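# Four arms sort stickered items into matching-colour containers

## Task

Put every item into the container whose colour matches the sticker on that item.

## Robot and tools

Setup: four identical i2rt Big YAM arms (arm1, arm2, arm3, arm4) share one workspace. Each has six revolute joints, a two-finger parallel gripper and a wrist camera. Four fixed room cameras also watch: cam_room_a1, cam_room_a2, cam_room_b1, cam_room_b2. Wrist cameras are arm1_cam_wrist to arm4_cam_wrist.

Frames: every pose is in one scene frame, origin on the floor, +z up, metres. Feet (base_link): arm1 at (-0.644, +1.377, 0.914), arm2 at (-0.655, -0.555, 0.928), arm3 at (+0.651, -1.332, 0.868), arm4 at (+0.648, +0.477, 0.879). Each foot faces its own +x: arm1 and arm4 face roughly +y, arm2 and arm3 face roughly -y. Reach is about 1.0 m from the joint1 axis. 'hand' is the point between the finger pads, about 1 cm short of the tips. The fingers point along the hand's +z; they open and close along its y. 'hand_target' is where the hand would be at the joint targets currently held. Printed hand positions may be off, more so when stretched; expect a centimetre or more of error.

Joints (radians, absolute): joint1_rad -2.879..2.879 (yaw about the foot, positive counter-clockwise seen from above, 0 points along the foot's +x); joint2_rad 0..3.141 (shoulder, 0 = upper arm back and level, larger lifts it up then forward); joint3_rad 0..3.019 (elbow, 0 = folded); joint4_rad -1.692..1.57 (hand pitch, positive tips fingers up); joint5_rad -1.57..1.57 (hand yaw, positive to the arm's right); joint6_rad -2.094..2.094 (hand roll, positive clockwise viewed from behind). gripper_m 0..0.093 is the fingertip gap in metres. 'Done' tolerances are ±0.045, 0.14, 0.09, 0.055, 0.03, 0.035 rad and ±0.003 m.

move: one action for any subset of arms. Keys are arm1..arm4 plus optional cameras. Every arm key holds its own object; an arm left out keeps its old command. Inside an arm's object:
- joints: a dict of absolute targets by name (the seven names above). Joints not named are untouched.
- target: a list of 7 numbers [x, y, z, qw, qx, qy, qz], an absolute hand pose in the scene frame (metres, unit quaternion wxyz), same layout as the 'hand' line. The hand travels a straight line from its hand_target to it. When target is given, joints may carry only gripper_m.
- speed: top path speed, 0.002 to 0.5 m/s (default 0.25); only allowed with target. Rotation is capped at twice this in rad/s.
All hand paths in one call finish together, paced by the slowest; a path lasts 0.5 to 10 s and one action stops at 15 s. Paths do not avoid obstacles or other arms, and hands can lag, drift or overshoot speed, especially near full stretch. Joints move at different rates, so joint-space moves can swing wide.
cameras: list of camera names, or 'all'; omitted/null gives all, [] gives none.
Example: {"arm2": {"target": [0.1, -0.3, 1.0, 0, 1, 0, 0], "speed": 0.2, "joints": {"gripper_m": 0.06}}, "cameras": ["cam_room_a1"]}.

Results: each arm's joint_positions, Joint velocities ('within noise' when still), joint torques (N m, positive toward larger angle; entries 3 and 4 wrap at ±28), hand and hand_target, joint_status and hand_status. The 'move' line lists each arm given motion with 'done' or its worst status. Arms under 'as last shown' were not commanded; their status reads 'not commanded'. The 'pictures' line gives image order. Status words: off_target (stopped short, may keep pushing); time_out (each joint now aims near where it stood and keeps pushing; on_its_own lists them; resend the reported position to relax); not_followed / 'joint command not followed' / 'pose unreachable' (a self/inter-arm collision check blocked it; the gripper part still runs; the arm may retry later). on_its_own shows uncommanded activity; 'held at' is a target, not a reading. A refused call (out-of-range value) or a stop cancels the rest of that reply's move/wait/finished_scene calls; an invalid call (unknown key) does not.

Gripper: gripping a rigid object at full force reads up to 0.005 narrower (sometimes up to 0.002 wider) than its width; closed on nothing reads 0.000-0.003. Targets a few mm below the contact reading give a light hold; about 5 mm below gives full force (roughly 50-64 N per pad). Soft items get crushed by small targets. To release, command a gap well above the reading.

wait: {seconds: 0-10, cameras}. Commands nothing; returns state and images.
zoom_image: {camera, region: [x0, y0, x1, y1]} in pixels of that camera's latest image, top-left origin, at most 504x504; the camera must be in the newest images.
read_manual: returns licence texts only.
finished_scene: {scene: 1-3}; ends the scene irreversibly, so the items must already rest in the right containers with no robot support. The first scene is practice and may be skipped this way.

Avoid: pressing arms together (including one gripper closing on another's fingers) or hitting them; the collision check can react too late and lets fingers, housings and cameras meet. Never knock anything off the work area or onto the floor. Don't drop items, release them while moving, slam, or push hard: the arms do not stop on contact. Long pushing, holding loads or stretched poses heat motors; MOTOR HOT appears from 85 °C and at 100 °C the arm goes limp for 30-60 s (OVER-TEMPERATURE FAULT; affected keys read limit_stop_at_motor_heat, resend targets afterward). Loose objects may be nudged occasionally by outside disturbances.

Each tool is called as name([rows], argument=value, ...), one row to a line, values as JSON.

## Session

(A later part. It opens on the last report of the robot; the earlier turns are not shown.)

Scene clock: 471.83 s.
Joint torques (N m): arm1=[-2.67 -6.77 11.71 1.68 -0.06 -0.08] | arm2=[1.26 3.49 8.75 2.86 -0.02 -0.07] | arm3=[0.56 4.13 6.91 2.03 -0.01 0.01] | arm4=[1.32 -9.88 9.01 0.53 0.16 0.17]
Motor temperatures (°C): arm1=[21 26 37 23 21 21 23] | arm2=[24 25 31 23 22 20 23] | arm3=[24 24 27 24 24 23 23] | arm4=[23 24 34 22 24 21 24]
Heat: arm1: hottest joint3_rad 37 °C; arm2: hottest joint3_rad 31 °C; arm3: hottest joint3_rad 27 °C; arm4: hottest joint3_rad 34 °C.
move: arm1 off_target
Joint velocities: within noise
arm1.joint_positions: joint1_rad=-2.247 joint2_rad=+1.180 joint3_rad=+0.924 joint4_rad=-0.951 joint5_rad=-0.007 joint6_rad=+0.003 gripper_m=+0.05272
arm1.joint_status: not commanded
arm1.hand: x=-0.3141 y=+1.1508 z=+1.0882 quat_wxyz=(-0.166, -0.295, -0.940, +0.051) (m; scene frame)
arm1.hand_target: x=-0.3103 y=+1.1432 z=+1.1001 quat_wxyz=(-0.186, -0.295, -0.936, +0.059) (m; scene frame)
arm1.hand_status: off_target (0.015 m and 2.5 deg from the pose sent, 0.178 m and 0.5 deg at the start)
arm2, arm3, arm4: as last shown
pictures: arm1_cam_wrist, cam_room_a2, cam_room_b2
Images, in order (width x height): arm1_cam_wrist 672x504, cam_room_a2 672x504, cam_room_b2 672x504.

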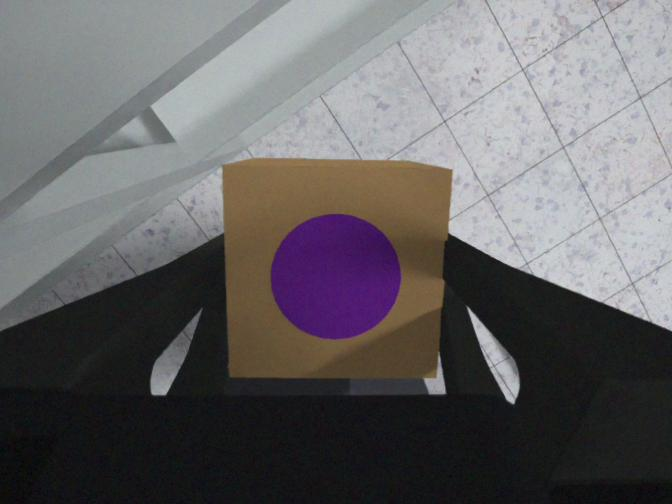

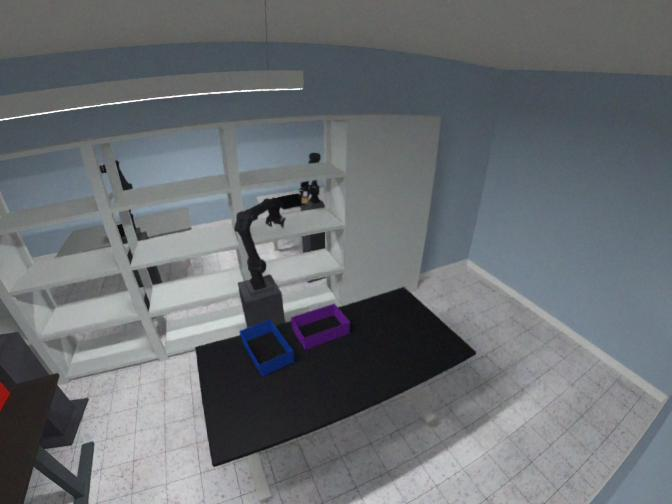

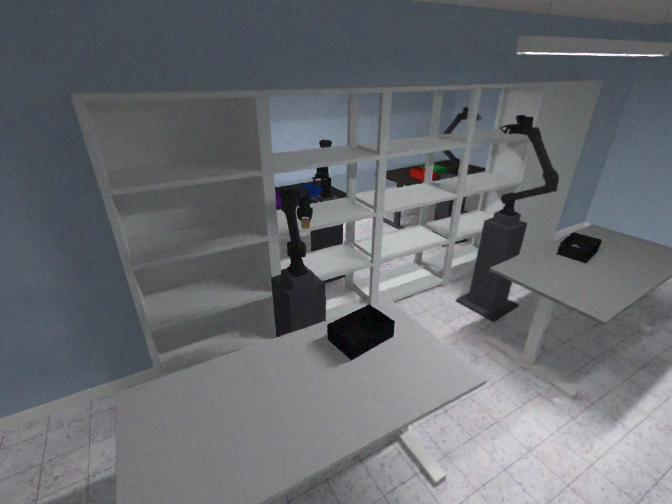

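move(arm1={"target": [0.0, 0.927, 1.10, 0.1861, 0.2945, 0.9356, -0.0586], "speed": 0.25}, cameras=["arm1_cam_wrist", "cam_room_b2", "cam_room_a2"])

zoom_image(camera="cam_room_b2", region=[250, 130, 390, 250])

zoom_image(camera="cam_room_a2", region=[220, 130, 360, 250])

Scene clock: 481.10 s.
Joint torques (N m): arm1=[-2.43 -21.3 17.42 0.53 0.01 0] | arm2=[1.32 3.43 8.7 2.86 -0.02 -0.07] | arm3=[0.56 4.37 6.84 1.98 0 0.01] | arm4=[1.2 -9.58 9.05 0.5 0.18 0.16]
Motor temperatures (°C): arm1=[21 26 38 23 21 21 23] | arm2=[24 25 31 23 22 20 23] | arm3=[24 24 27 24 24 23 23] | arm4=[23 23 34 22 24 21 24]
Heat: arm1: hottest joint3_rad 38 °C; arm2: hottest joint3_rad 31 °C; arm3: hottest joint3_rad 27 °C; arm4: hottest joint3_rad 34 °C.
move: arm1 off_target
Joint velocities: within noise
arm1.joint_positions: joint1_rad=-2.247 joint2_rad=+2.207 joint3_rad=+2.218 joint4_rad=-1.229 joint5_rad=-0.007 joint6_rad=+0.002 gripper_m=+0.05272
arm1.joint_status: not commanded
arm1.hand: x=-0.0097 y=+0.9392 z=+1.0713 quat_wxyz=(-0.161, -0.295, -0.941, +0.050) (m; scene frame)
arm1.hand_target: x=-0.0016 y=+0.9281 z=+1.1003 quat_wxyz=(-0.187, -0.294, -0.935, +0.059) (m; scene frame)
arm1.hand_status: off_target (0.033 m and 3.1 deg from the pose sent, 0.386 m and 2.5 deg at the start)
arm2, arm3, arm4: as last shown
pictures: arm1_cam_wrist, cam_room_a2, cam_room_b2
Images, in order (width x height): arm1_cam_wrist 672x504, cam_room_a2 672x504, cam_room_b2 672x504.

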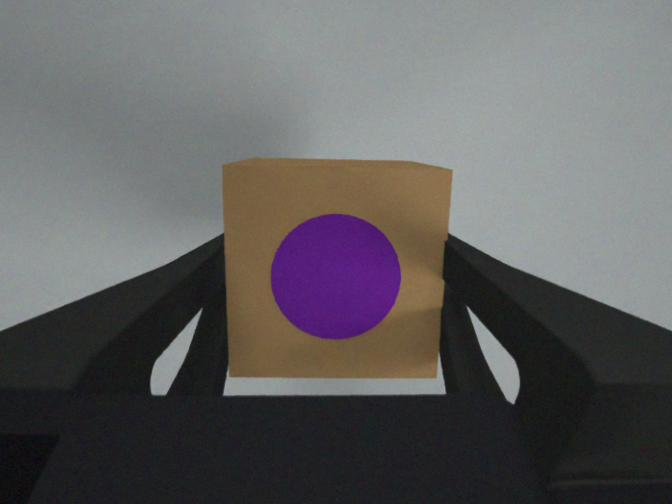

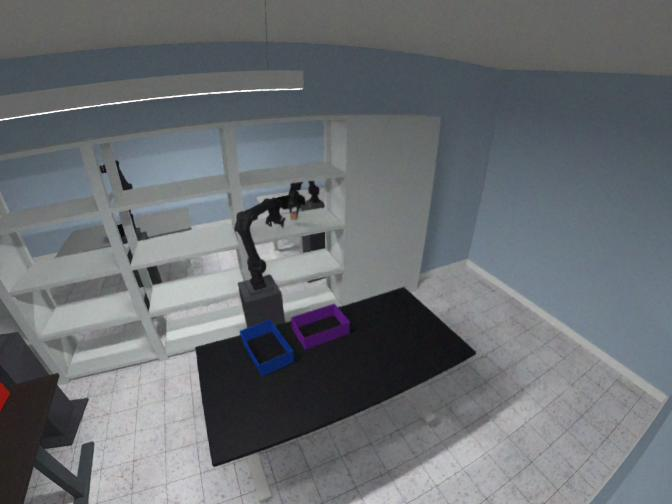

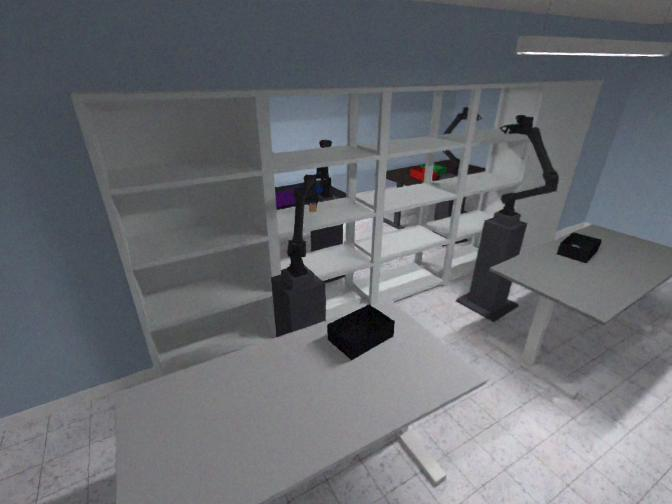

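Scaled by 3.600.

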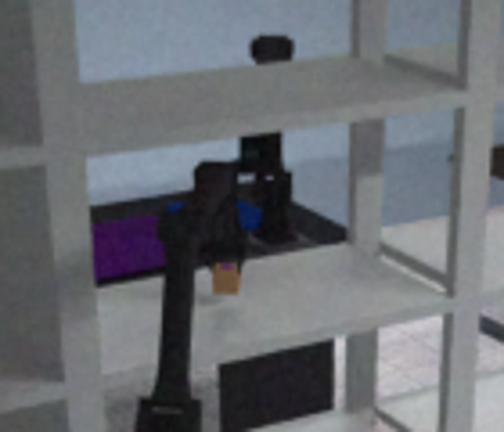

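Scaled by 3.600.

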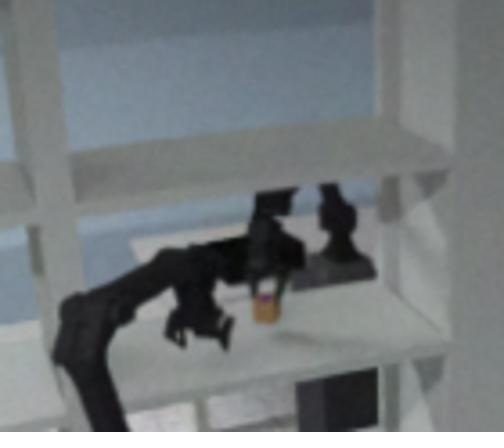

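move(arm1={"target": [0.0, 0.92, 1.075, 0.2146, 0.2926, 0.9295, -0.0676], "speed": 0.1}, cameras=["arm1_cam_wrist"])

move(arm1={"target": [0.0, 0.92, 1.06, 0.2146, 0.2926, 0.9295, -0.0676], "speed": 0.05}, cameras=["arm1_cam_wrist"])

Scene clock: 489.47 s.
Joint torques (N m): arm1=[-3.08 -23.06 11.89 1.85 -0.06 -0.05] | arm2=[1.2 3.55 8.73 2.91 -0.03 -0.07] | arm3=[0.62 4.13 6.89 1.99 -0.02 0.02] | arm4=[1.49 -9.88 9.05 0.66 0.18 0.17]
Motor temperatures (°C): arm1=[21 26 38 23 21 21 23] | arm2=[24 25 31 23 22 20 23] | arm3=[24 24 27 24 24 23 23] | arm4=[23 23 34 22 24 21 24]
Heat: arm1: hottest joint3_rad 38 °C; arm2: hottest joint3_rad 31 °C; arm3: hottest joint3_rad 27 °C; arm4: hottest joint3_rad 34 °C.
move: arm1 off_target
Joint velocities: within noise
arm1.joint_positions: joint1_rad=-2.249 joint2_rad=+2.207 joint3_rad=+2.140 joint4_rad=-1.094 joint5_rad=-0.009 joint6_rad=+0.001 gripper_m=+0.05272
arm1.joint_status: not commanded
arm1.hand: x=-0.0011 y=+0.9309 z=+1.0464 quat_wxyz=(-0.188, -0.293, -0.936, +0.058) (m; scene frame)
arm1.hand_target: x=-0.0005 y=+0.9206 z=+1.0751 quat_wxyz=(-0.214, -0.293, -0.929, +0.068) (m; scene frame)
arm1.hand_status: off_target (0.031 m and 3.3 deg from the pose sent, 0.022 m and 6.6 deg at the start)
arm2, arm3, arm4: as last shown
pictures: arm1_cam_wrist
Images, in order (width x height): arm1_cam_wrist 672x504.

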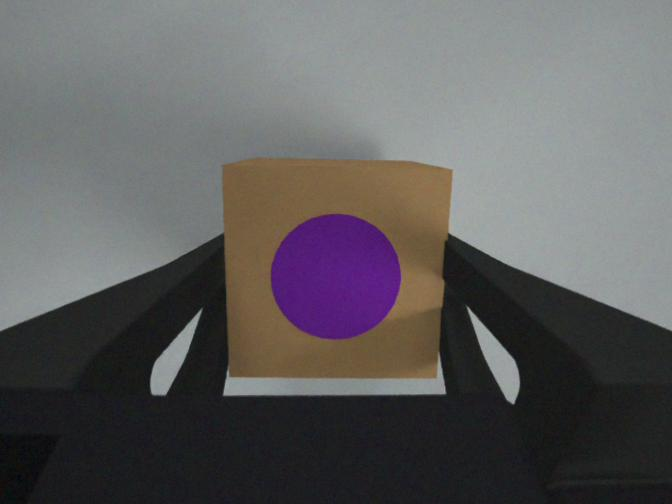

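Scene clock: 490.43 s.
Joint torques (N m): arm1=[-2.96 -23.24 11.25 1.8 -0.02 -0.03] | arm2=[1.14 3.66 8.69 2.88 -0.03 -0.07] | arm3=[0.56 4.25 6.89 2 -0.01 0.01] | arm4=[1.49 -9.41 8.98 0.43 0.15 0.17]
Motor temperatures (°C): arm1=[21 26 38 23 21 21 23] | arm2=[24 25 31 23 22 20 23] | arm3=[24 24 27 24 24 23 23] | arm4=[23 23 34 22 24 21 24]
Heat: arm1: hottest joint3_rad 38 °C; arm2: hottest joint3_rad 31 °C; arm3: hottest joint3_rad 27 °C; arm4: hottest joint3_rad 34 °C.
move: arm1 off_target
Joint velocities: within noise
arm1.joint_positions: joint1_rad=-2.249 joint2_rad=+2.207 joint3_rad=+2.116 joint4_rad=-1.058 joint5_rad=-0.009 joint6_rad=+0.001 gripper_m=+0.05272
arm1.joint_status: not commanded
arm1.hand: x=+0.0004 y=+0.9297 z=+1.0386 quat_wxyz=(-0.193, -0.293, -0.935, +0.060) (m; scene frame)
arm1.hand_target: x=-0.0003 y=+0.9204 z=+1.0601 quat_wxyz=(-0.214, -0.293, -0.929, +0.068) (m; scene frame)
arm1.hand_status: off_target (0.023 m and 2.6 deg from the pose sent, 0.017 m and 3.3 deg at the start)
arm2, arm3, arm4: as last shown
pictures: arm1_cam_wrist
Images, in order (width x height): arm1_cam_wrist 672x504.

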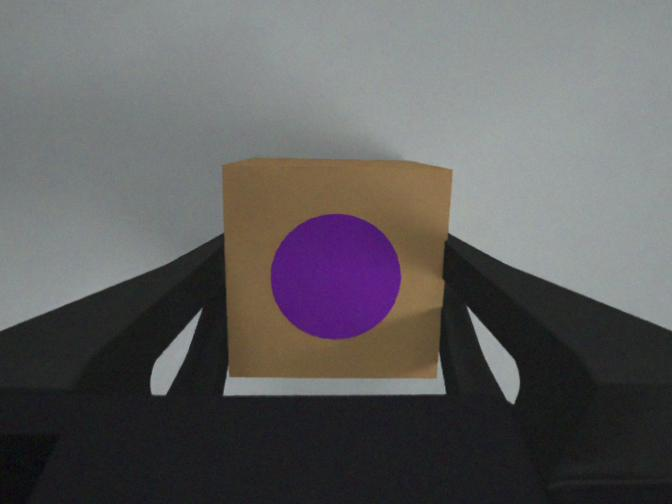

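move(arm1={"target": [0.0, 0.92, 1.053, 0.2096, 0.2928, 0.9308, -0.066], "speed": 0.05}, cameras=["arm1_cam_wrist"])

move(arm1={"target": [0.0, 0.92, 1.046, 0.2096, 0.2928, 0.9308, -0.066], "speed": 0.05}, cameras=["arm1_cam_wrist", "cam_room_a2"])

zoom_image(camera="cam_room_a2", region=[260, 170, 330, 250])

Scene clock: 497.43 s.
Joint torques (N m): arm1=[-2.84 -22.07 11.56 1.84 -0.05 -0.03] | arm2=[1.2 3.55 8.73 2.86 -0.02 -0.06] | arm3=[0.56 4.07 6.9 1.98 0 0.02] | arm4=[1.67 -9.88 9.11 0.57 0.18 0.15]
Motor temperatures (°C): arm1=[21 26 37 23 21 21 23] | arm2=[24 25 31 23 22 20 23] | arm3=[24 24 27 24 24 23 23] | arm4=[23 23 34 22 24 21 24]
Heat: arm1: hottest joint3_rad 37 °C; arm2: hottest joint3_rad 31 °C; arm3: hottest joint3_rad 27 °C; arm4: hottest joint3_rad 34 °C.
move: arm1 off_target
Joint velocities: within noise
arm1.joint_positions: joint1_rad=-2.249 joint2_rad=+2.207 joint3_rad=+2.116 joint4_rad=-1.058 joint5_rad=-0.009 joint6_rad=+0.000 gripper_m=+0.05272
arm1.joint_status: not commanded
arm1.hand: x=+0.0004 y=+0.9297 z=+1.0386 quat_wxyz=(-0.193, -0.293, -0.935, +0.060) (m; scene frame)
arm1.hand_target: x=-0.0002 y=+0.9203 z=+1.0531 quat_wxyz=(-0.209, -0.293, -0.931, +0.066) (m; scene frame)
arm1.hand_status: off_target (0.017 m and 2.0 deg from the pose sent, 0.017 m and 2.0 deg at the start)
arm2, arm3, arm4: as last shown
pictures: arm1_cam_wrist
Images, in order (width x height): arm1_cam_wrist 672x504.

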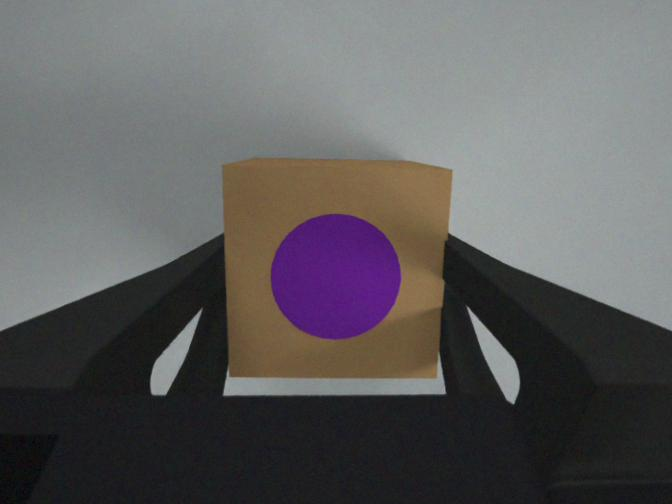

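Scene clock: 498.40 s.
Joint torques (N m): arm1=[-2.61 -21.6 10.54 1.78 -0.04 -0.05] | arm2=[1.14 3.6 8.73 2.89 -0.01 -0.07] | arm3=[0.67 4.07 6.89 2.02 -0.02 0.01] | arm4=[0.91 -9.76 8.99 0.59 0.16 0.11]
Motor temperatures (°C): arm1=[21 26 37 23 21 21 23] | arm2=[24 25 31 23 22 20 23] | arm3=[24 24 27 24 24 23 23] | arm4=[23 23 34 22 24 21 24]
Heat: arm1: hottest joint3_rad 37 °C; arm2: hottest joint3_rad 31 °C; arm3: hottest joint3_rad 27 °C; arm4: hottest joint3_rad 34 °C.
move: arm1 off_target
Joint velocities: within noise
arm1.joint_positions: joint1_rad=-2.249 joint2_rad=+2.207 joint3_rad=+2.112 joint4_rad=-1.046 joint5_rad=-0.009 joint6_rad=+0.000 gripper_m=+0.05272
arm1.joint_status: not commanded
arm1.hand: x=+0.0016 y=+0.9289 z=+1.0377 quat_wxyz=(-0.197, -0.292, -0.934, +0.061) (m; scene frame)
arm1.hand_target: x=-0.0001 y=+0.9202 z=+1.0461 quat_wxyz=(-0.209, -0.293, -0.931, +0.066) (m; scene frame)
arm1.hand_status: off_target (0.012 m and 1.6 deg from the pose sent, 0.012 m and 2.0 deg at the start)
arm2.joint_positions: joint1_rad=+1.445 joint2_rad=+0.496 joint3_rad=+1.400 joint4_rad=-0.907 joint5_rad=+0.000 joint6_rad=+0.014 gripper_m=+0.09401
arm2.joint_status: not commanded
arm2.hand: x=-0.4532 y=-0.5598 z=+1.5984 quat_wxyz=(-0.707, -0.009, -0.707, -0.003) (m; scene frame)
arm2.hand_target: x=-0.4510 y=-0.5587 z=+1.5993 quat_wxyz=(-0.708, -0.003, -0.706, +0.000) (m; scene frame)
arm2.hand_status: not commanded
arm3.joint_positions: joint1_rad=-1.439 joint2_rad=+0.497 joint3_rad=+1.401 joint4_rad=-0.906 joint5_rad=+0.001 joint6_rad=-0.007 gripper_m=+0.09402
arm3.joint_status: not commanded
arm3.hand: x=+0.4464 y=-1.3240 z=+1.5374 quat_wxyz=(-0.006, -0.708, -0.001, +0.706) (m; scene frame)
arm3.hand_target: x=+0.4446 y=-1.3219 z=+1.5381 quat_wxyz=(-0.005, -0.707, +0.005, +0.707) (m; scene frame)
arm3.hand_status: not commanded
arm4: as last shown
pictures: arm1_cam_wrist, cam_room_a2
Images, in order (width x height): arm1_cam_wrist 672x504, cam_room_a2 672x504.

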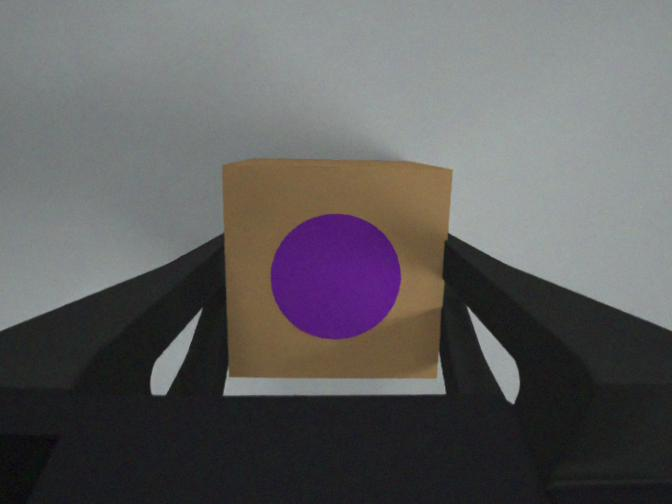

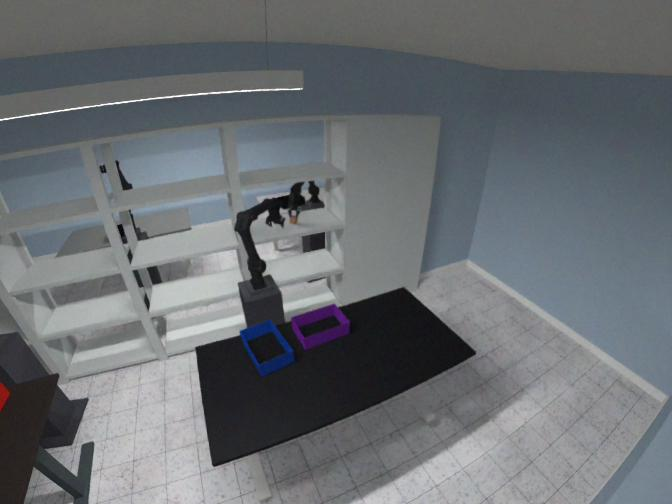

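Scaled by 6.300.

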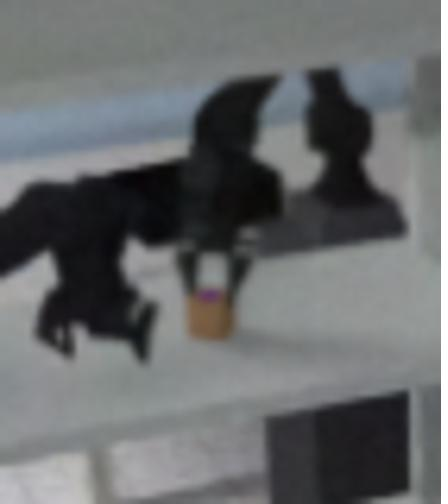

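move(arm1={"target": [0.0, 0.92, 1.036, 0.2096, 0.2928, 0.9308, -0.066], "speed": 0.05}, cameras=["arm1_cam_wrist"])

move(arm1={"target": [0.0, 0.92, 1.026, 0.2096, 0.2928, 0.9308, -0.066], "speed": 0.05}, cameras=["arm1_cam_wrist", "cam_room_a2"])

zoom_image(camera="cam_room_a2", region=[260, 170, 330, 250])

Scene clock: 504.60 s.
Joint torques (N m): arm1=[-2.84 -21.07 10.03 1.89 -0.05 -0.02] | arm2=[1.14 3.55 8.7 2.84 -0.02 -0.07] | arm3=[0.56 4.31 6.89 1.99 -0.01 0.02] | arm4=[1.61 -9.76 8.99 0.43 0.16 0.15]
Motor temperatures (°C): arm1=[21 26 37 23 21 21 23] | arm2=[24 25 31 23 22 20 23] | arm3=[24 24 27 24 24 23 23] | arm4=[23 23 35 22 24 21 24]
Heat: arm1: hottest joint3_rad 37 °C; arm2: hottest joint3_rad 31 °C; arm3: hottest joint3_rad 27 °C; arm4: hottest joint3_rad 35 °C.
move: arm1 done
Joint velocities: within noise
arm1.joint_positions: joint1_rad=-2.250 joint2_rad=+2.203 joint3_rad=+2.100 joint4_rad=-1.024 joint5_rad=-0.009 joint6_rad=-0.001 gripper_m=+0.05272
arm1.joint_status: not commanded
arm1.hand: x=+0.0031 y=+0.9275 z=+1.0371 quat_wxyz=(-0.204, -0.292, -0.933, +0.063) (m; scene frame)
arm1.hand_target: x=-0.0002 y=+0.9200 z=+1.0360 quat_wxyz=(-0.209, -0.293, -0.931, +0.066) (m; scene frame)
arm1.hand_status: done (0.008 m and 0.8 deg from the pose sent, 0.009 m and 1.6 deg at the start)
arm2, arm3: as last shown
arm4.joint_positions: joint1_rad=+0.902 joint2_rad=+1.241 joint3_rad=+1.125 joint4_rad=-1.005 joint5_rad=+0.004 joint6_rad=-0.011 gripper_m=+0.09402
arm4.joint_status: not commanded
arm4.hand: x=+0.2817 y=+0.7376 z=+1.1249 quat_wxyz=(-0.068, +0.931, -0.290, -0.213) (m; scene frame)
arm4.hand_target: x=+0.2801 y=+0.7351 z=+1.1202 quat_wxyz=(-0.065, +0.931, -0.292, -0.207) (m; scene frame)
arm4.hand_status: not commanded
pictures: arm1_cam_wrist
Images, in order (width x height): arm1_cam_wrist 672x504.

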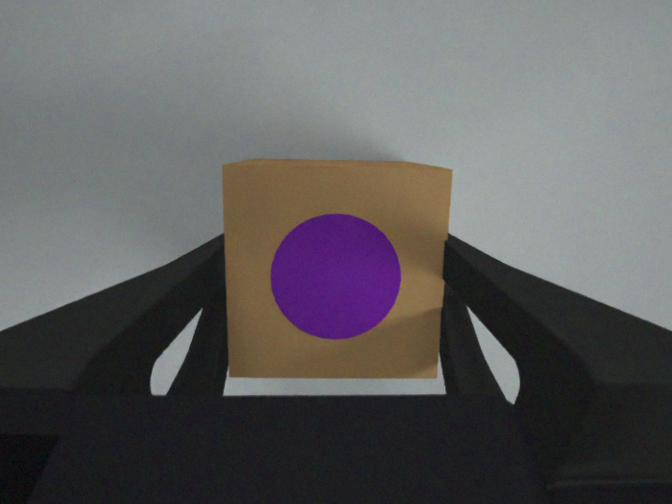

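Scene clock: 505.57 s.
Joint torques (N m): arm1=[-2.9 -20.6 9.69 1.88 -0.04 0.02] | arm2=[1.08 3.43 8.72 2.86 -0.02 -0.07] | arm3=[0.5 4.31 6.87 2 -0.01 0.02] | arm4=[1.03 -10.17 9.01 0.54 0.16 0.17]
Motor temperatures (°C): arm1=[21 27 37 23 21 21 23] | arm2=[24 25 31 23 22 20 23] | arm3=[24 24 27 24 24 23 23] | arm4=[23 23 35 22 24 21 24]
Heat: arm1: hottest joint3_rad 37 °C; arm2: hottest joint3_rad 31 °C; arm3: hottest joint3_rad 27 °C; arm4: hottest joint3_rad 35 °C.
move: arm1 off_target
Joint velocities: within noise
arm1.joint_positions: joint1_rad=-2.250 joint2_rad=+2.197 joint3_rad=+2.085 joint4_rad=-1.001 joint5_rad=-0.009 joint6_rad=-0.001 gripper_m=+0.05272
arm1.joint_status: not commanded
arm1.hand: x=+0.0041 y=+0.9268 z=+1.0370 quat_wxyz=(-0.210, -0.291, -0.931, +0.065) (m; scene frame)
arm1.hand_target: x=-0.0003 y=+0.9201 z=+1.0260 quat_wxyz=(-0.209, -0.293, -0.931, +0.066) (m; scene frame)
arm1.hand_status: off_target (0.014 m and 0.2 deg from the pose sent, 0.014 m and 0.8 deg at the start)
arm2, arm3, arm4: as last shown
pictures: arm1_cam_wrist, cam_room_a2
Images, in order (width x height): arm1_cam_wrist 672x504, cam_room_a2 672x504.

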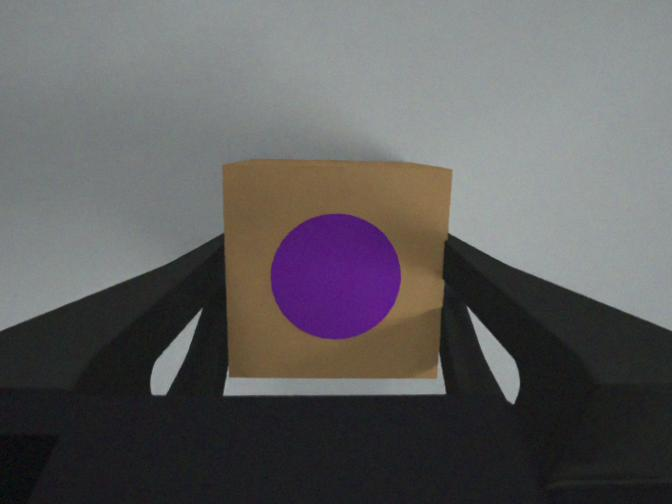

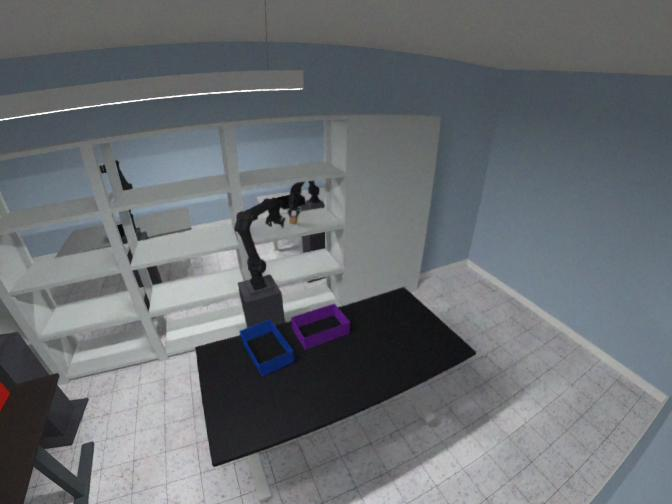

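Scaled by 6.300.

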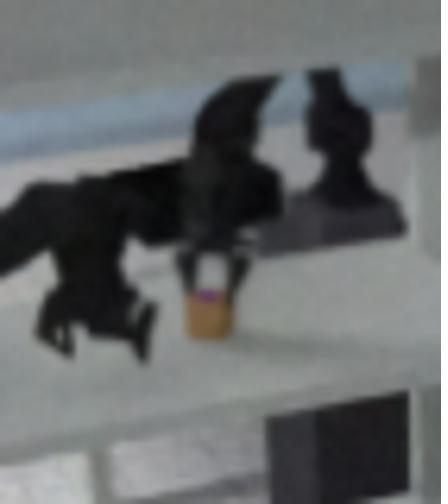

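move(arm1={"target": [0.004, 0.926, 1.036, 0.2096, 0.2928, 0.9308, -0.066], "speed": 0.05}, cameras=[])

move(arm1={"joints": {"gripper_m": 0.075}}, cameras=["arm1_cam_wrist"])

move(arm1={"joints": {"gripper_m": 0.093}}, cameras=["arm1_cam_wrist"])

Scene clock: 511.97 s.
Joint torques (N m): arm1=[-2.02 -21.19 11.11 1.14 0.03 0.07] | arm2=[1.14 3.6 8.72 2.85 -0.02 -0.07] | arm3=[0.67 4.31 6.86 1.98 -0.01 0.02] | arm4=[1.61 -9.64 9.02 0.55 0.16 0.14]
Motor temperatures (°C): arm1=[21 27 37 23 21 21 23] | arm2=[24 25 31 23 22 20 23] | arm3=[24 24 27 24 24 23 23] | arm4=[23 23 35 22 24 21 24]
Heat: arm1: hottest joint3_rad 37 °C; arm2: hottest joint3_rad 31 °C; arm3: hottest joint3_rad 27 °C; arm4: hottest joint3_rad 35 °C.
move: arm1 done
Joint velocities: within noise
arm1.joint_positions: joint1_rad=-2.250 joint2_rad=+2.197 joint3_rad=+2.085 joint4_rad=-1.001 joint5_rad=-0.008 joint6_rad=-0.001 gripper_m=+0.05272
arm1.joint_status: not commanded
arm1.hand: x=+0.0040 y=+0.9266 z=+1.0373 quat_wxyz=(-0.210, -0.291, -0.931, +0.066) (m; scene frame)
arm1.hand_target: x=+0.0039 y=+0.9260 z=+1.0360 quat_wxyz=(-0.209, -0.293, -0.931, +0.066) (m; scene frame)
arm1.hand_status: done (0.001 m and 0.2 deg from the pose sent, 0.001 m and 0.3 deg at the start)
arm2, arm3, arm4: as last shown
pictures: none
No camera images: "cameras" was empty.

Scene clock: 512.47 s.
Joint torques (N m): arm1=[-2.32 -20.6 11.51 1.05 0.07 0.08] | arm2=[1.14 3.66 8.7 2.86 -0.01 -0.07] | arm3=[0.56 4.07 6.87 2 -0.01 0.02] | arm4=[1.55 -9.76 9.07 0.53 0.16 0.16]
Motor temperatures (°C): arm1=[21 27 37 23 21 21 23] | arm2=[24 25 31 23 22 20 23] | arm3=[24 24 27 24 24 23 23] | arm4=[23 23 35 22 24 21 24]
Heat: arm1: hottest joint3_rad 37 °C; arm2: hottest joint3_rad 31 °C; arm3: hottest joint3_rad 27 °C; arm4: hottest joint3_rad 35 °C.
move: arm1 done
Joint velocities: within noise
arm1.joint_positions: joint1_rad=-2.250 joint2_rad=+2.197 joint3_rad=+2.083 joint4_rad=-1.001 joint5_rad=-0.008 joint6_rad=-0.001 gripper_m=+0.07496
arm1.joint_status: all done
arm1.hand: x=+0.0034 y=+0.9270 z=+1.0357 quat_wxyz=(-0.209, -0.291, -0.931, +0.065) (m; scene frame)
arm1.hand_target: x=+0.0039 y=+0.9260 z=+1.0359 quat_wxyz=(-0.209, -0.293, -0.931, +0.066) (m; scene frame)
arm1.hand_status: not commanded
arm2, arm3, arm4: as last shown
pictures: arm1_cam_wrist
Images, in order (width x height): arm1_cam_wrist 672x504.

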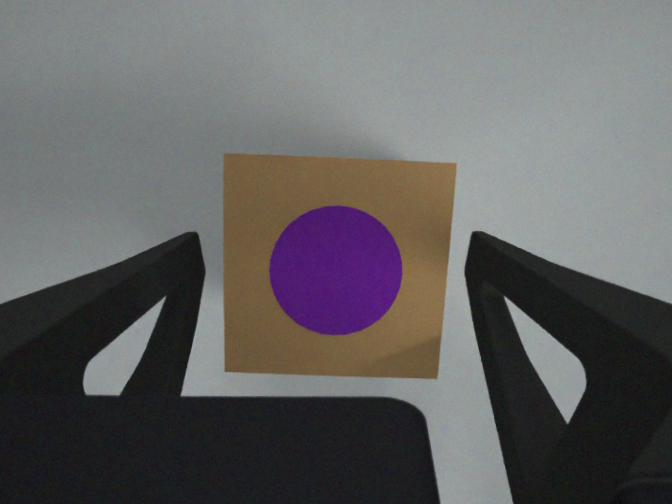

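Scene clock: 512.93 s.
Joint torques (N m): arm1=[-2.37 -21.48 11.48 1.18 0.02 0.08] | arm2=[1.26 3.49 8.75 2.86 -0.02 -0.06] | arm3=[0.5 4.19 6.87 1.98 -0.01 0.02] | arm4=[1.44 -9.7 9.01 0.59 0.15 0.17]
Motor temperatures (°C): arm1=[21 27 37 23 21 21 23] | arm2=[24 25 31 23 22 20 23] | arm3=[24 24 27 24 24 23 23] | arm4=[23 23 35 22 24 21 24]
Heat: arm1: hottest joint3_rad 37 °C; arm2: hottest joint3_rad 31 °C; arm3: hottest joint3_rad 27 °C; arm4: hottest joint3_rad 35 °C.
move: arm1 done
Joint velocities: within noise
arm1.joint_positions: joint1_rad=-2.250 joint2_rad=+2.197 joint3_rad=+2.083 joint4_rad=-1.001 joint5_rad=-0.008 joint6_rad=-0.001 gripper_m=+0.09294
arm1.joint_status: all done
arm1.hand: x=+0.0034 y=+0.9270 z=+1.0357 quat_wxyz=(-0.209, -0.291, -0.931, +0.065) (m; scene frame)
arm1.hand_target: x=+0.0039 y=+0.9260 z=+1.0359 quat_wxyz=(-0.209, -0.293, -0.931, +0.066) (m; scene frame)
arm1.hand_status: not commanded
arm2, arm3, arm4: as last shown
pictures: arm1_cam_wrist
Images, in order (width x height): arm1_cam_wrist 672x504.

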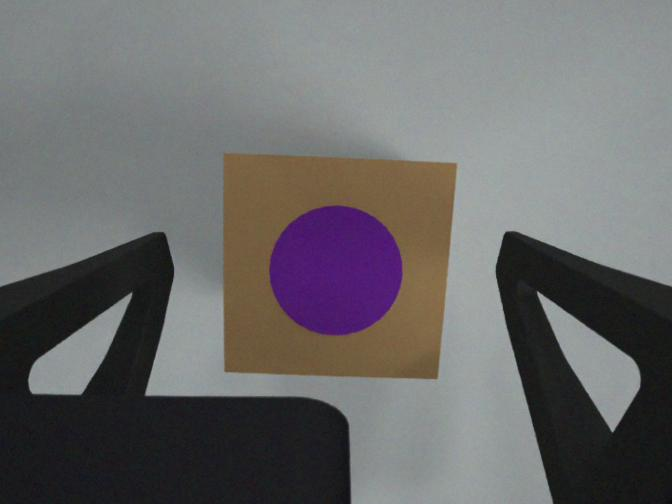

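move(arm1={"target": [-0.31, 1.143, 1.11, 0.2096, 0.2928, 0.9308, -0.066], "speed": 0.3}, cameras=["arm4_cam_wrist", "cam_room_a2"])

zoom_image(camera="cam_room_a2", region=[230, 150, 350, 250])

Scene clock: 521.83 s.
Joint torques (N m): arm1=[-2.02 -4.78 11.43 0.72 0 -0.07] | arm2=[1.14 3.49 8.72 2.88 -0.01 -0.07] | arm3=[0.44 4.25 6.84 2.02 -0.01 0.02] | arm4=[1.38 -9.7 9.02 0.5 0.16 0.17]
Motor temperatures (°C): arm1=[21 27 36 23 21 21 23] | arm2=[24 25 31 23 22 20 23] | arm3=[24 24 27 24 24 23 23] | arm4=[23 23 35 22 24 21 24]
Heat: arm1: hottest joint3_rad 36 °C; arm2: hottest joint3_rad 31 °C; arm3: hottest joint3_rad 27 °C; arm4: hottest joint3_rad 35 °C.
move: arm1 done
Joint velocities: within noise
arm1.joint_positions: joint1_rad=-2.250 joint2_rad=+1.126 joint3_rad=+0.918 joint4_rad=-0.892 joint5_rad=-0.008 joint6_rad=+0.003 gripper_m=+0.09294
arm1.joint_status: not commanded
arm1.hand: x=-0.3078 y=+1.1453 z=+1.1118 quat_wxyz=(-0.216, -0.292, -0.929, +0.067) (m; scene frame)
arm1.hand_target: x=-0.3100 y=+1.1430 z=+1.1100 quat_wxyz=(-0.210, -0.293, -0.931, +0.066) (m; scene frame)
arm1.hand_status: done (0.004 m and 0.8 deg from the pose sent, 0.388 m and 0.2 deg at the start)
arm2, arm3, arm4: as last shown
pictures: arm4_cam_wrist, cam_room_a2
Images, in order (width x height): arm4_cam_wrist 672x504, cam_room_a2 672x504.

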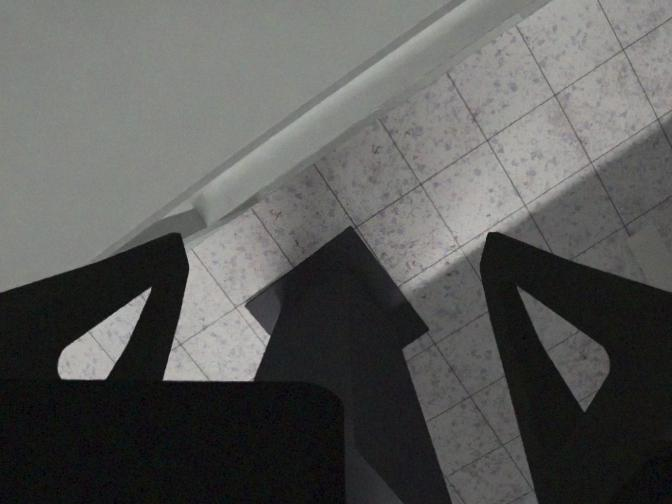

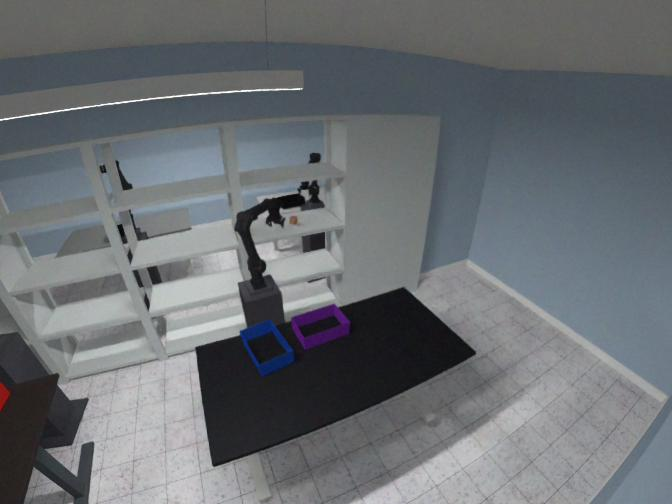

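Scaled by 4.200.

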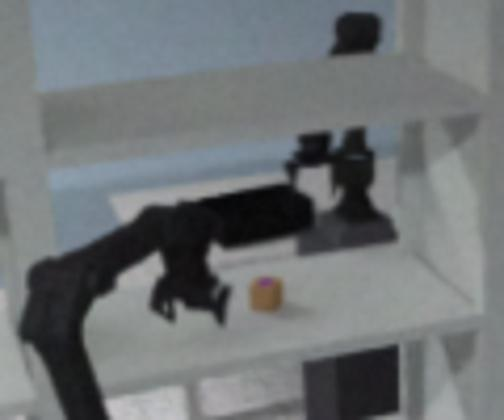

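move(arm4={"target": [0.01, 0.920, 1.10, 0.0648, -0.9315, 0.2924, 0.2065], "speed": 0.25}, cameras=["arm4_cam_wrist", "cam_room_a2"])

Scene clock: 527.10 s.
Joint torques (N m): arm1=[-2.49 -4.6 11.47 0.64 -0.05 -0.09] | arm2=[1.26 3.6 8.75 2.89 -0.02 -0.07] | arm3=[0.44 4.25 6.89 2 -0.02 0.02] | arm4=[1.85 -23.41 12.9 0.35 0.17 0.17]
Motor temperatures (°C): arm1=[21 27 37 23 21 21 23] | arm2=[24 25 31 23 22 20 23] | arm3=[24 24 27 24 24 23 23] | arm4=[23 23 35 22 24 21 24]
Heat: arm1: hottest joint3_rad 37 °C; arm2: hottest joint3_rad 31 °C; arm3: hottest joint3_rad 27 °C; arm4: hottest joint3_rad 35 °C.
move: arm4 off_target
Joint velocities: within noise
arm1, arm2, arm3: as last shown
arm1.joint_positions: joint1_rad=-2.250 joint2_rad=+1.126 joint3_rad=+0.918 joint4_rad=-0.892 joint5_rad=-0.008 joint6_rad=+0.002 gripper_m=+0.09294
arm4.joint_positions: joint1_rad=+0.902 joint2_rad=+2.144 joint3_rad=+2.218 joint4_rad=-1.223 joint5_rad=+0.004 joint6_rad=-0.011 gripper_m=+0.09402
arm4.joint_status: not commanded
arm4.hand: x=+0.0227 y=+0.9190 z=+1.0963 quat_wxyz=(-0.064, +0.934, -0.290, -0.200) (m; scene frame)
arm4.hand_target: x=+0.0105 y=+0.9194 z=+1.1000 quat_wxyz=(-0.065, +0.931, -0.292, -0.207) (m; scene frame)
arm4.hand_status: off_target (0.013 m and 0.8 deg from the pose sent, 0.328 m and 0.9 deg at the start)
pictures: arm4_cam_wrist, cam_room_a2
Images, in order (width x height): arm4_cam_wrist 672x504, cam_room_a2 672x504.

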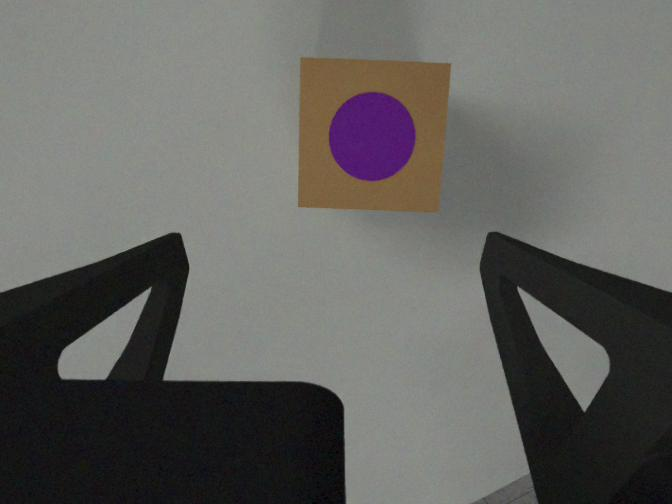

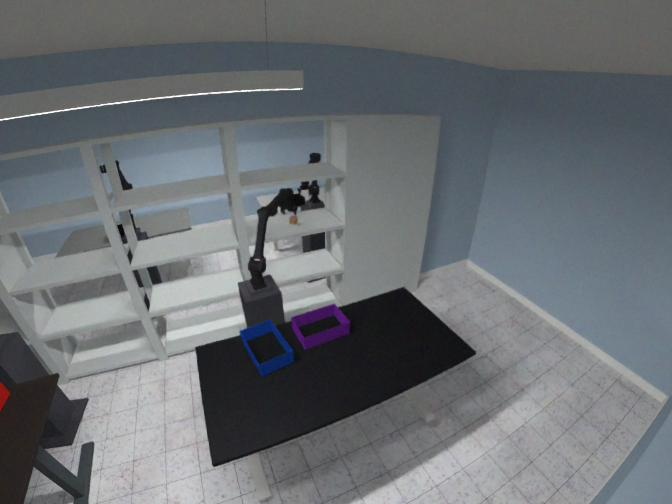

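move(arm4={"target": [-0.011, 0.9515, 1.07, 0.0648, -0.9315, 0.2924, 0.2065], "speed": 0.2}, cameras=["arm4_cam_wrist"])

move(arm4={"target": [-0.011, 0.9515, 1.03, 0.0648, -0.9315, 0.2924, 0.2065], "speed": 0.1}, cameras=["arm4_cam_wrist"])

Scene clock: 547.80 s.
Joint torques (N m): arm1=[-2.49 -4.31 11.43 0.76 -0.04 -0.06] | arm2=[1.26 3.55 8.73 2.88 -0.02 -0.07] | arm3=[0.56 4.19 6.93 2.02 -0.01 0.02] | arm4=[0.15 -25.82 12.89 0.25 -0.05 0.01]
Motor temperatures (°C): arm1=[21 27 37 23 21 21 23] | arm2=[23 25 31 23 22 20 23] | arm3=[24 24 27 24 24 23 23] | arm4=[23 26 39 22 24 21 24]
Heat: arm1: hottest joint3_rad 37 °C; arm2: hottest joint3_rad 31 °C; arm3: hottest joint3_rad 27 °C; arm4: hottest joint3_rad 39 °C.
move: arm4 off_target
Joint velocities: within noise
arm1: as last shown
arm2.joint_positions: joint1_rad=+1.445 joint2_rad=+0.496 joint3_rad=+1.400 joint4_rad=-0.907 joint5_rad=+0.000 joint6_rad=+0.014 gripper_m=+0.09401
arm2.joint_status: not commanded
arm2.hand: x=-0.4532 y=-0.5598 z=+1.5984 quat_wxyz=(-0.707, -0.009, -0.707, -0.003) (m; scene frame)
arm2.hand_target: x=-0.4510 y=-0.5587 z=+1.5993 quat_wxyz=(-0.708, -0.003, -0.706, +0.000) (m; scene frame)
arm2.hand_status: not commanded
arm3.joint_positions: joint1_rad=-1.439 joint2_rad=+0.497 joint3_rad=+1.401 joint4_rad=-0.906 joint5_rad=+0.001 joint6_rad=-0.007 gripper_m=+0.09402
arm3.joint_status: not commanded
arm3.hand: x=+0.4464 y=-1.3240 z=+1.5374 quat_wxyz=(-0.006, -0.708, -0.001, +0.706) (m; scene frame)
arm3.hand_target: x=+0.4446 y=-1.3219 z=+1.5381 quat_wxyz=(-0.005, -0.707, +0.005, +0.707) (m; scene frame)
arm3.hand_status: not commanded
arm4.joint_positions: joint1_rad=+0.902 joint2_rad=+2.289 joint3_rad=+2.394 joint4_rad=-1.254 joint5_rad=+0.002 joint6_rad=-0.011 gripper_m=+0.09402
arm4.joint_status: not commanded
arm4.hand: x=-0.0075 y=+0.9403 z=+1.0672 quat_wxyz=(-0.063, +0.934, -0.290, -0.201) (m; scene frame)
arm4.hand_target: x=-0.0104 y=+0.9511 z=+1.0700 quat_wxyz=(-0.065, +0.931, -0.292, -0.207) (m; scene frame)
arm4.hand_status: off_target (0.012 m and 0.8 deg from the pose sent, 0.054 m and 0.8 deg at the start)
pictures: arm4_cam_wrist
Images, in order (width x height): arm4_cam_wrist 672x504.

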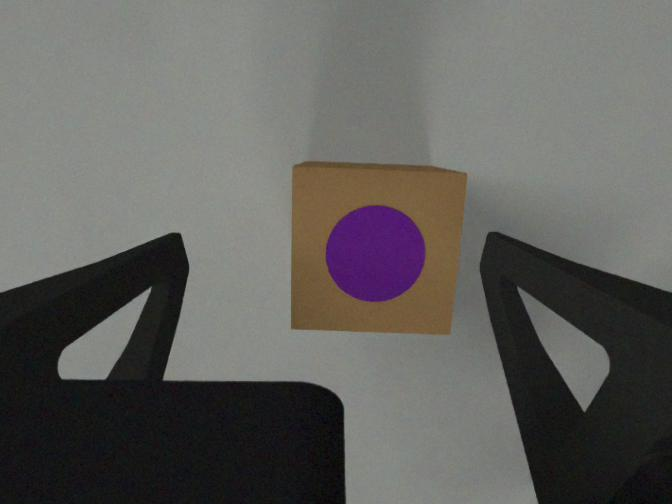

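Scene clock: 548.83 s.
Joint torques (N m): arm1=[-2.73 -4.89 11.25 0.72 -0.1 -0.02] | arm2=[1.2 3.49 8.7 2.86 -0.01 -0.07] | arm3=[0.5 4.25 6.9 1.95 -0.01 0.01] | arm4=[0.26 -25.93 9.17 1.24 -0.04 0.03]
Motor temperatures (°C): arm1=[21 27 37 23 21 21 23] | arm2=[23 25 31 23 22 20 23] | arm3=[24 24 27 24 24 23 23] | arm4=[23 26 39 22 24 21 24]
Heat: arm1: hottest joint3_rad 37 °C; arm2: hottest joint3_rad 31 °C; arm3: hottest joint3_rad 27 °C; arm4: hottest joint3_rad 39 °C.
move: arm4 off_target
Joint velocities: within noise
arm1, arm2, arm3: as last shown
arm4.joint_positions: joint1_rad=+0.902 joint2_rad=+2.289 joint3_rad=+2.322 joint4_rad=-1.169 joint5_rad=+0.002 joint6_rad=-0.011 gripper_m=+0.09402
arm4.joint_status: not commanded
arm4.hand: x=-0.0115 y=+0.9429 z=+1.0412 quat_wxyz=(-0.065, +0.932, -0.290, -0.207) (m; scene frame)
arm4.hand_target: x=-0.0107 y=+0.9512 z=+1.0301 quat_wxyz=(-0.065, +0.932, -0.292, -0.206) (m; scene frame)
arm4.hand_status: off_target (0.014 m and 0.3 deg from the pose sent, 0.039 m and 0.8 deg at the start)
pictures: arm4_cam_wrist
Images, in order (width x height): arm4_cam_wrist 672x504.

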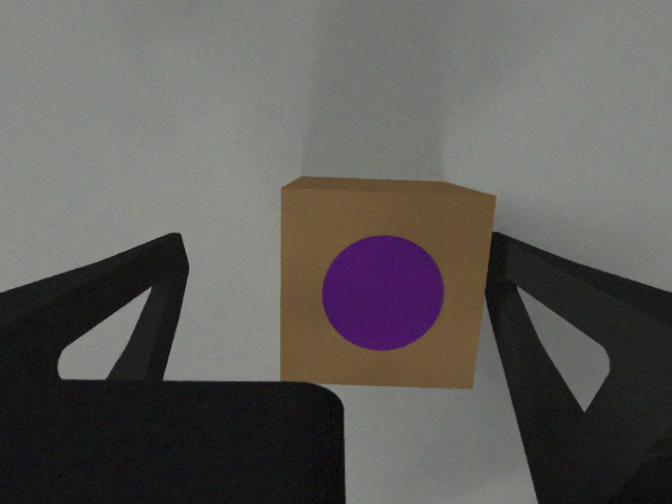

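move(arm4={"target": [0.002, 0.967, 1.028, 0.0648, -0.9315, 0.2924, 0.2065], "speed": 0.1}, cameras=["arm4_cam_wrist"])

Scene clock: 554.60 s.
Joint torques (N m): arm1=[-1.96 -4.37 11.48 0.8 -0.04 -0.03] | arm2=[1.14 3.49 8.72 2.86 -0.02 -0.06] | arm3=[0.38 4.31 6.89 2 -0.01 0.03] | arm4=[0.79 -26.46 8.73 1.24 -0.04 -0.09]
Motor temperatures (°C): arm1=[21 27 37 23 21 21 23] | arm2=[23 25 31 23 22 20 23] | arm3=[24 24 27 24 24 23 23] | arm4=[23 27 39 22 24 21 24]
Heat: arm1: hottest joint3_rad 37 °C; arm2: hottest joint3_rad 31 °C; arm3: hottest joint3_rad 27 °C; arm4: hottest joint3_rad 39 °C.
move: arm4 off_target
Joint velocities: within noise
arm1, arm2, arm3: as last shown
arm4.joint_positions: joint1_rad=+0.866 joint2_rad=+2.289 joint3_rad=+2.315 joint4_rad=-1.161 joint5_rad=-0.009 joint6_rad=-0.026 gripper_m=+0.09402
arm4.joint_status: not commanded
arm4.hand: x=+0.0041 y=+0.9650 z=+1.0386 quat_wxyz=(-0.065, +0.929, -0.299, -0.207) (m; scene frame)
arm4.hand_target: x=+0.0021 y=+0.9669 z=+1.0282 quat_wxyz=(-0.065, +0.931, -0.292, -0.207) (m; scene frame)
arm4.hand_status: off_target (0.011 m and 0.8 deg from the pose sent, 0.030 m and 0.3 deg at the start)
pictures: arm4_cam_wrist
Images, in order (width x height): arm4_cam_wrist 672x504.

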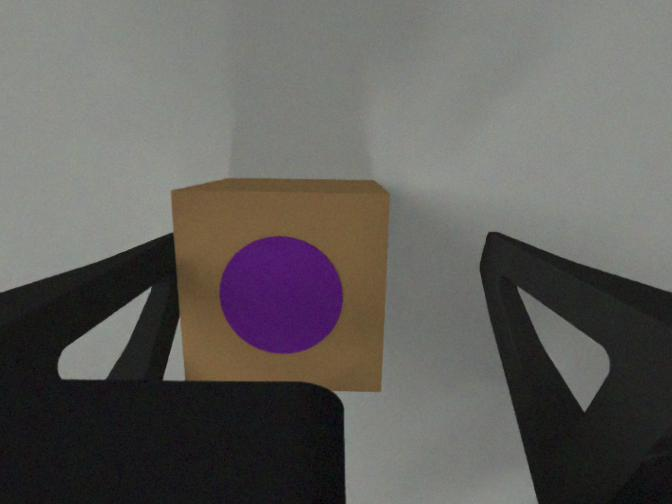

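move(arm4={"target": [0.002, 0.965, 1.010, 0.0648, -0.9315, 0.2924, 0.2065], "speed": 0.1}, cameras=["arm4_cam_wrist"])

move(arm4={"joints": {"gripper_m": 0.06}}, cameras=["arm4_cam_wrist"])

move(arm4={"joints": {"gripper_m": 0.046}}, cameras=["arm4_cam_wrist"])

Scene clock: 561.67 s.
Joint torques (N m): arm1=[-2.78 -4.66 11.3 0.58 0 -0.05] | arm2=[1.14 3.49 8.69 2.86 -0.01 -0.07] | arm3=[0.5 4.19 6.84 2 -0.01 0.02] | arm4=[0.73 -26.75 8.81 1.25 0 -0.06]
Motor temperatures (°C): arm1=[21 26 37 23 21 21 23] | arm2=[23 25 31 23 22 20 23] | arm3=[24 24 27 24 24 23 23] | arm4=[23 28 38 22 24 21 24]
Heat: arm1: hottest joint3_rad 37 °C; arm2: hottest joint3_rad 31 °C; arm3: hottest joint3_rad 27 °C; arm4: hottest joint3_rad 38 °C.
move: arm4 done
Joint velocities: within noise
arm1, arm2, arm3: as last shown
arm4.joint_positions: joint1_rad=+0.866 joint2_rad=+2.289 joint3_rad=+2.261 joint4_rad=-1.111 joint5_rad=-0.009 joint6_rad=-0.026 gripper_m=+0.09402
arm4.joint_status: not commanded
arm4.hand: x=+0.0048 y=+0.9643 z=+1.0172 quat_wxyz=(-0.064, +0.930, -0.299, -0.205) (m; scene frame)
arm4.hand_target: x=+0.0021 y=+0.9649 z=+1.0101 quat_wxyz=(-0.065, +0.931, -0.292, -0.206) (m; scene frame)
arm4.hand_status: done (0.008 m and 0.8 deg from the pose sent, 0.028 m and 0.8 deg at the start)
pictures: arm4_cam_wrist
Images, in order (width x height): arm4_cam_wrist 672x504.

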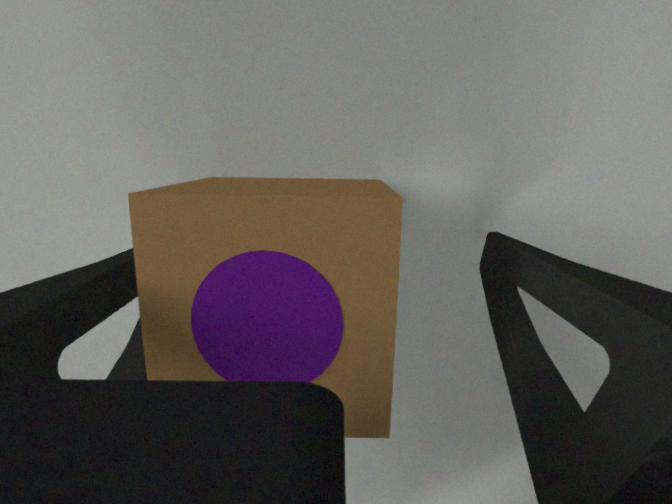

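Scene clock: 562.20 s.
Joint torques (N m): arm1=[-2.02 -4.78 11.36 0.79 -0.01 -0.07] | arm2=[1.26 3.55 8.72 2.84 -0.02 -0.07] | arm3=[0.56 4.19 6.87 2.02 -0.01 0.02] | arm4=[0.97 -27.46 8.73 1.26 -0.01 -0.08]
Motor temperatures (°C): arm1=[21 26 37 23 21 21 23] | arm2=[23 25 31 23 22 20 23] | arm3=[24 24 27 24 24 23 23] | arm4=[23 28 38 22 24 21 24]
Heat: arm1: hottest joint3_rad 37 °C; arm2: hottest joint3_rad 31 °C; arm3: hottest joint3_rad 27 °C; arm4: hottest joint3_rad 38 °C.
move: arm4 done
Joint velocities: within noise
arm1, arm2, arm3: as last shown
arm4.joint_positions: joint1_rad=+0.866 joint2_rad=+2.289 joint3_rad=+2.261 joint4_rad=-1.111 joint5_rad=-0.010 joint6_rad=-0.026 gripper_m=+0.06011
arm4.joint_status: all done
arm4.hand: x=+0.0047 y=+0.9641 z=+1.0172 quat_wxyz=(-0.064, +0.930, -0.299, -0.205) (m; scene frame)
arm4.hand_target: x=+0.0021 y=+0.9649 z=+1.0101 quat_wxyz=(-0.065, +0.931, -0.293, -0.206) (m; scene frame)
arm4.hand_status: not commanded
pictures: arm4_cam_wrist
Images, in order (width x height): arm4_cam_wrist 672x504.

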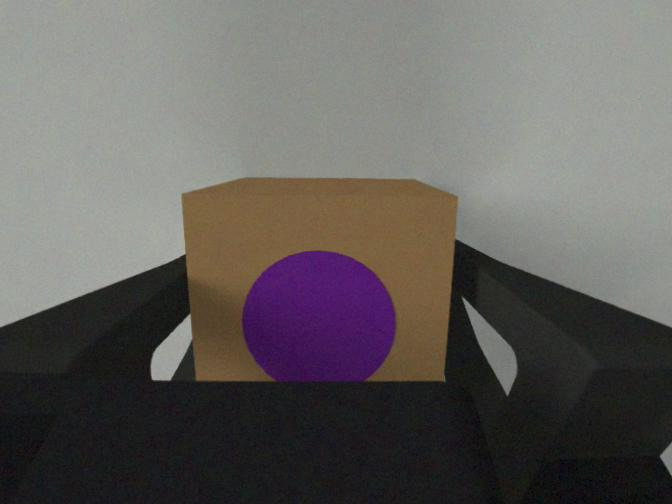

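Scene clock: 562.67 s.
Joint torques (N m): arm1=[-2.08 -4.78 11.29 0.77 -0.04 -0.05] | arm2=[1.08 3.55 8.72 2.85 -0.02 -0.07] | arm3=[0.5 4.25 6.91 1.99 -0.01 0.02] | arm4=[1.03 -27.16 8.79 1.21 0.01 -0.07]
Motor temperatures (°C): arm1=[21 26 37 23 21 21 23] | arm2=[23 25 31 23 22 20 23] | arm3=[24 24 27 24 24 23 23] | arm4=[23 28 38 22 24 21 24]
Heat: arm1: hottest joint3_rad 37 °C; arm2: hottest joint3_rad 31 °C; arm3: hottest joint3_rad 27 °C; arm4: hottest joint3_rad 38 °C.
move: arm4 off_target
Joint velocities: within noise
arm1, arm2, arm3: as last shown
arm4.joint_positions: joint1_rad=+0.866 joint2_rad=+2.289 joint3_rad=+2.261 joint4_rad=-1.111 joint5_rad=-0.011 joint6_rad=-0.027 gripper_m=+0.05337
arm4.joint_status: gripper_m off_target (ended at +0.05339, target +0.04600)
arm4.hand: x=+0.0046 y=+0.9640 z=+1.0172 quat_wxyz=(-0.064, +0.930, -0.298, -0.206) (m; scene frame)
arm4.hand_target: x=+0.0021 y=+0.9649 z=+1.0101 quat_wxyz=(-0.065, +0.932, -0.292, -0.206) (m; scene frame)
arm4.hand_status: not commanded
pictures: arm4_cam_wrist
Images, in order (width x height): arm4_cam_wrist 672x504.

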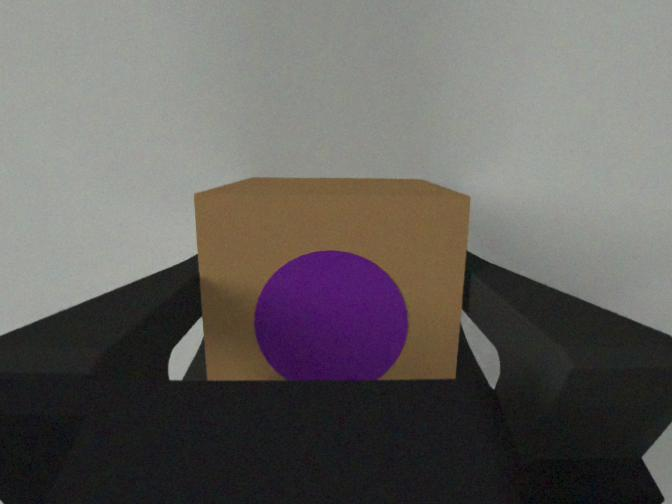

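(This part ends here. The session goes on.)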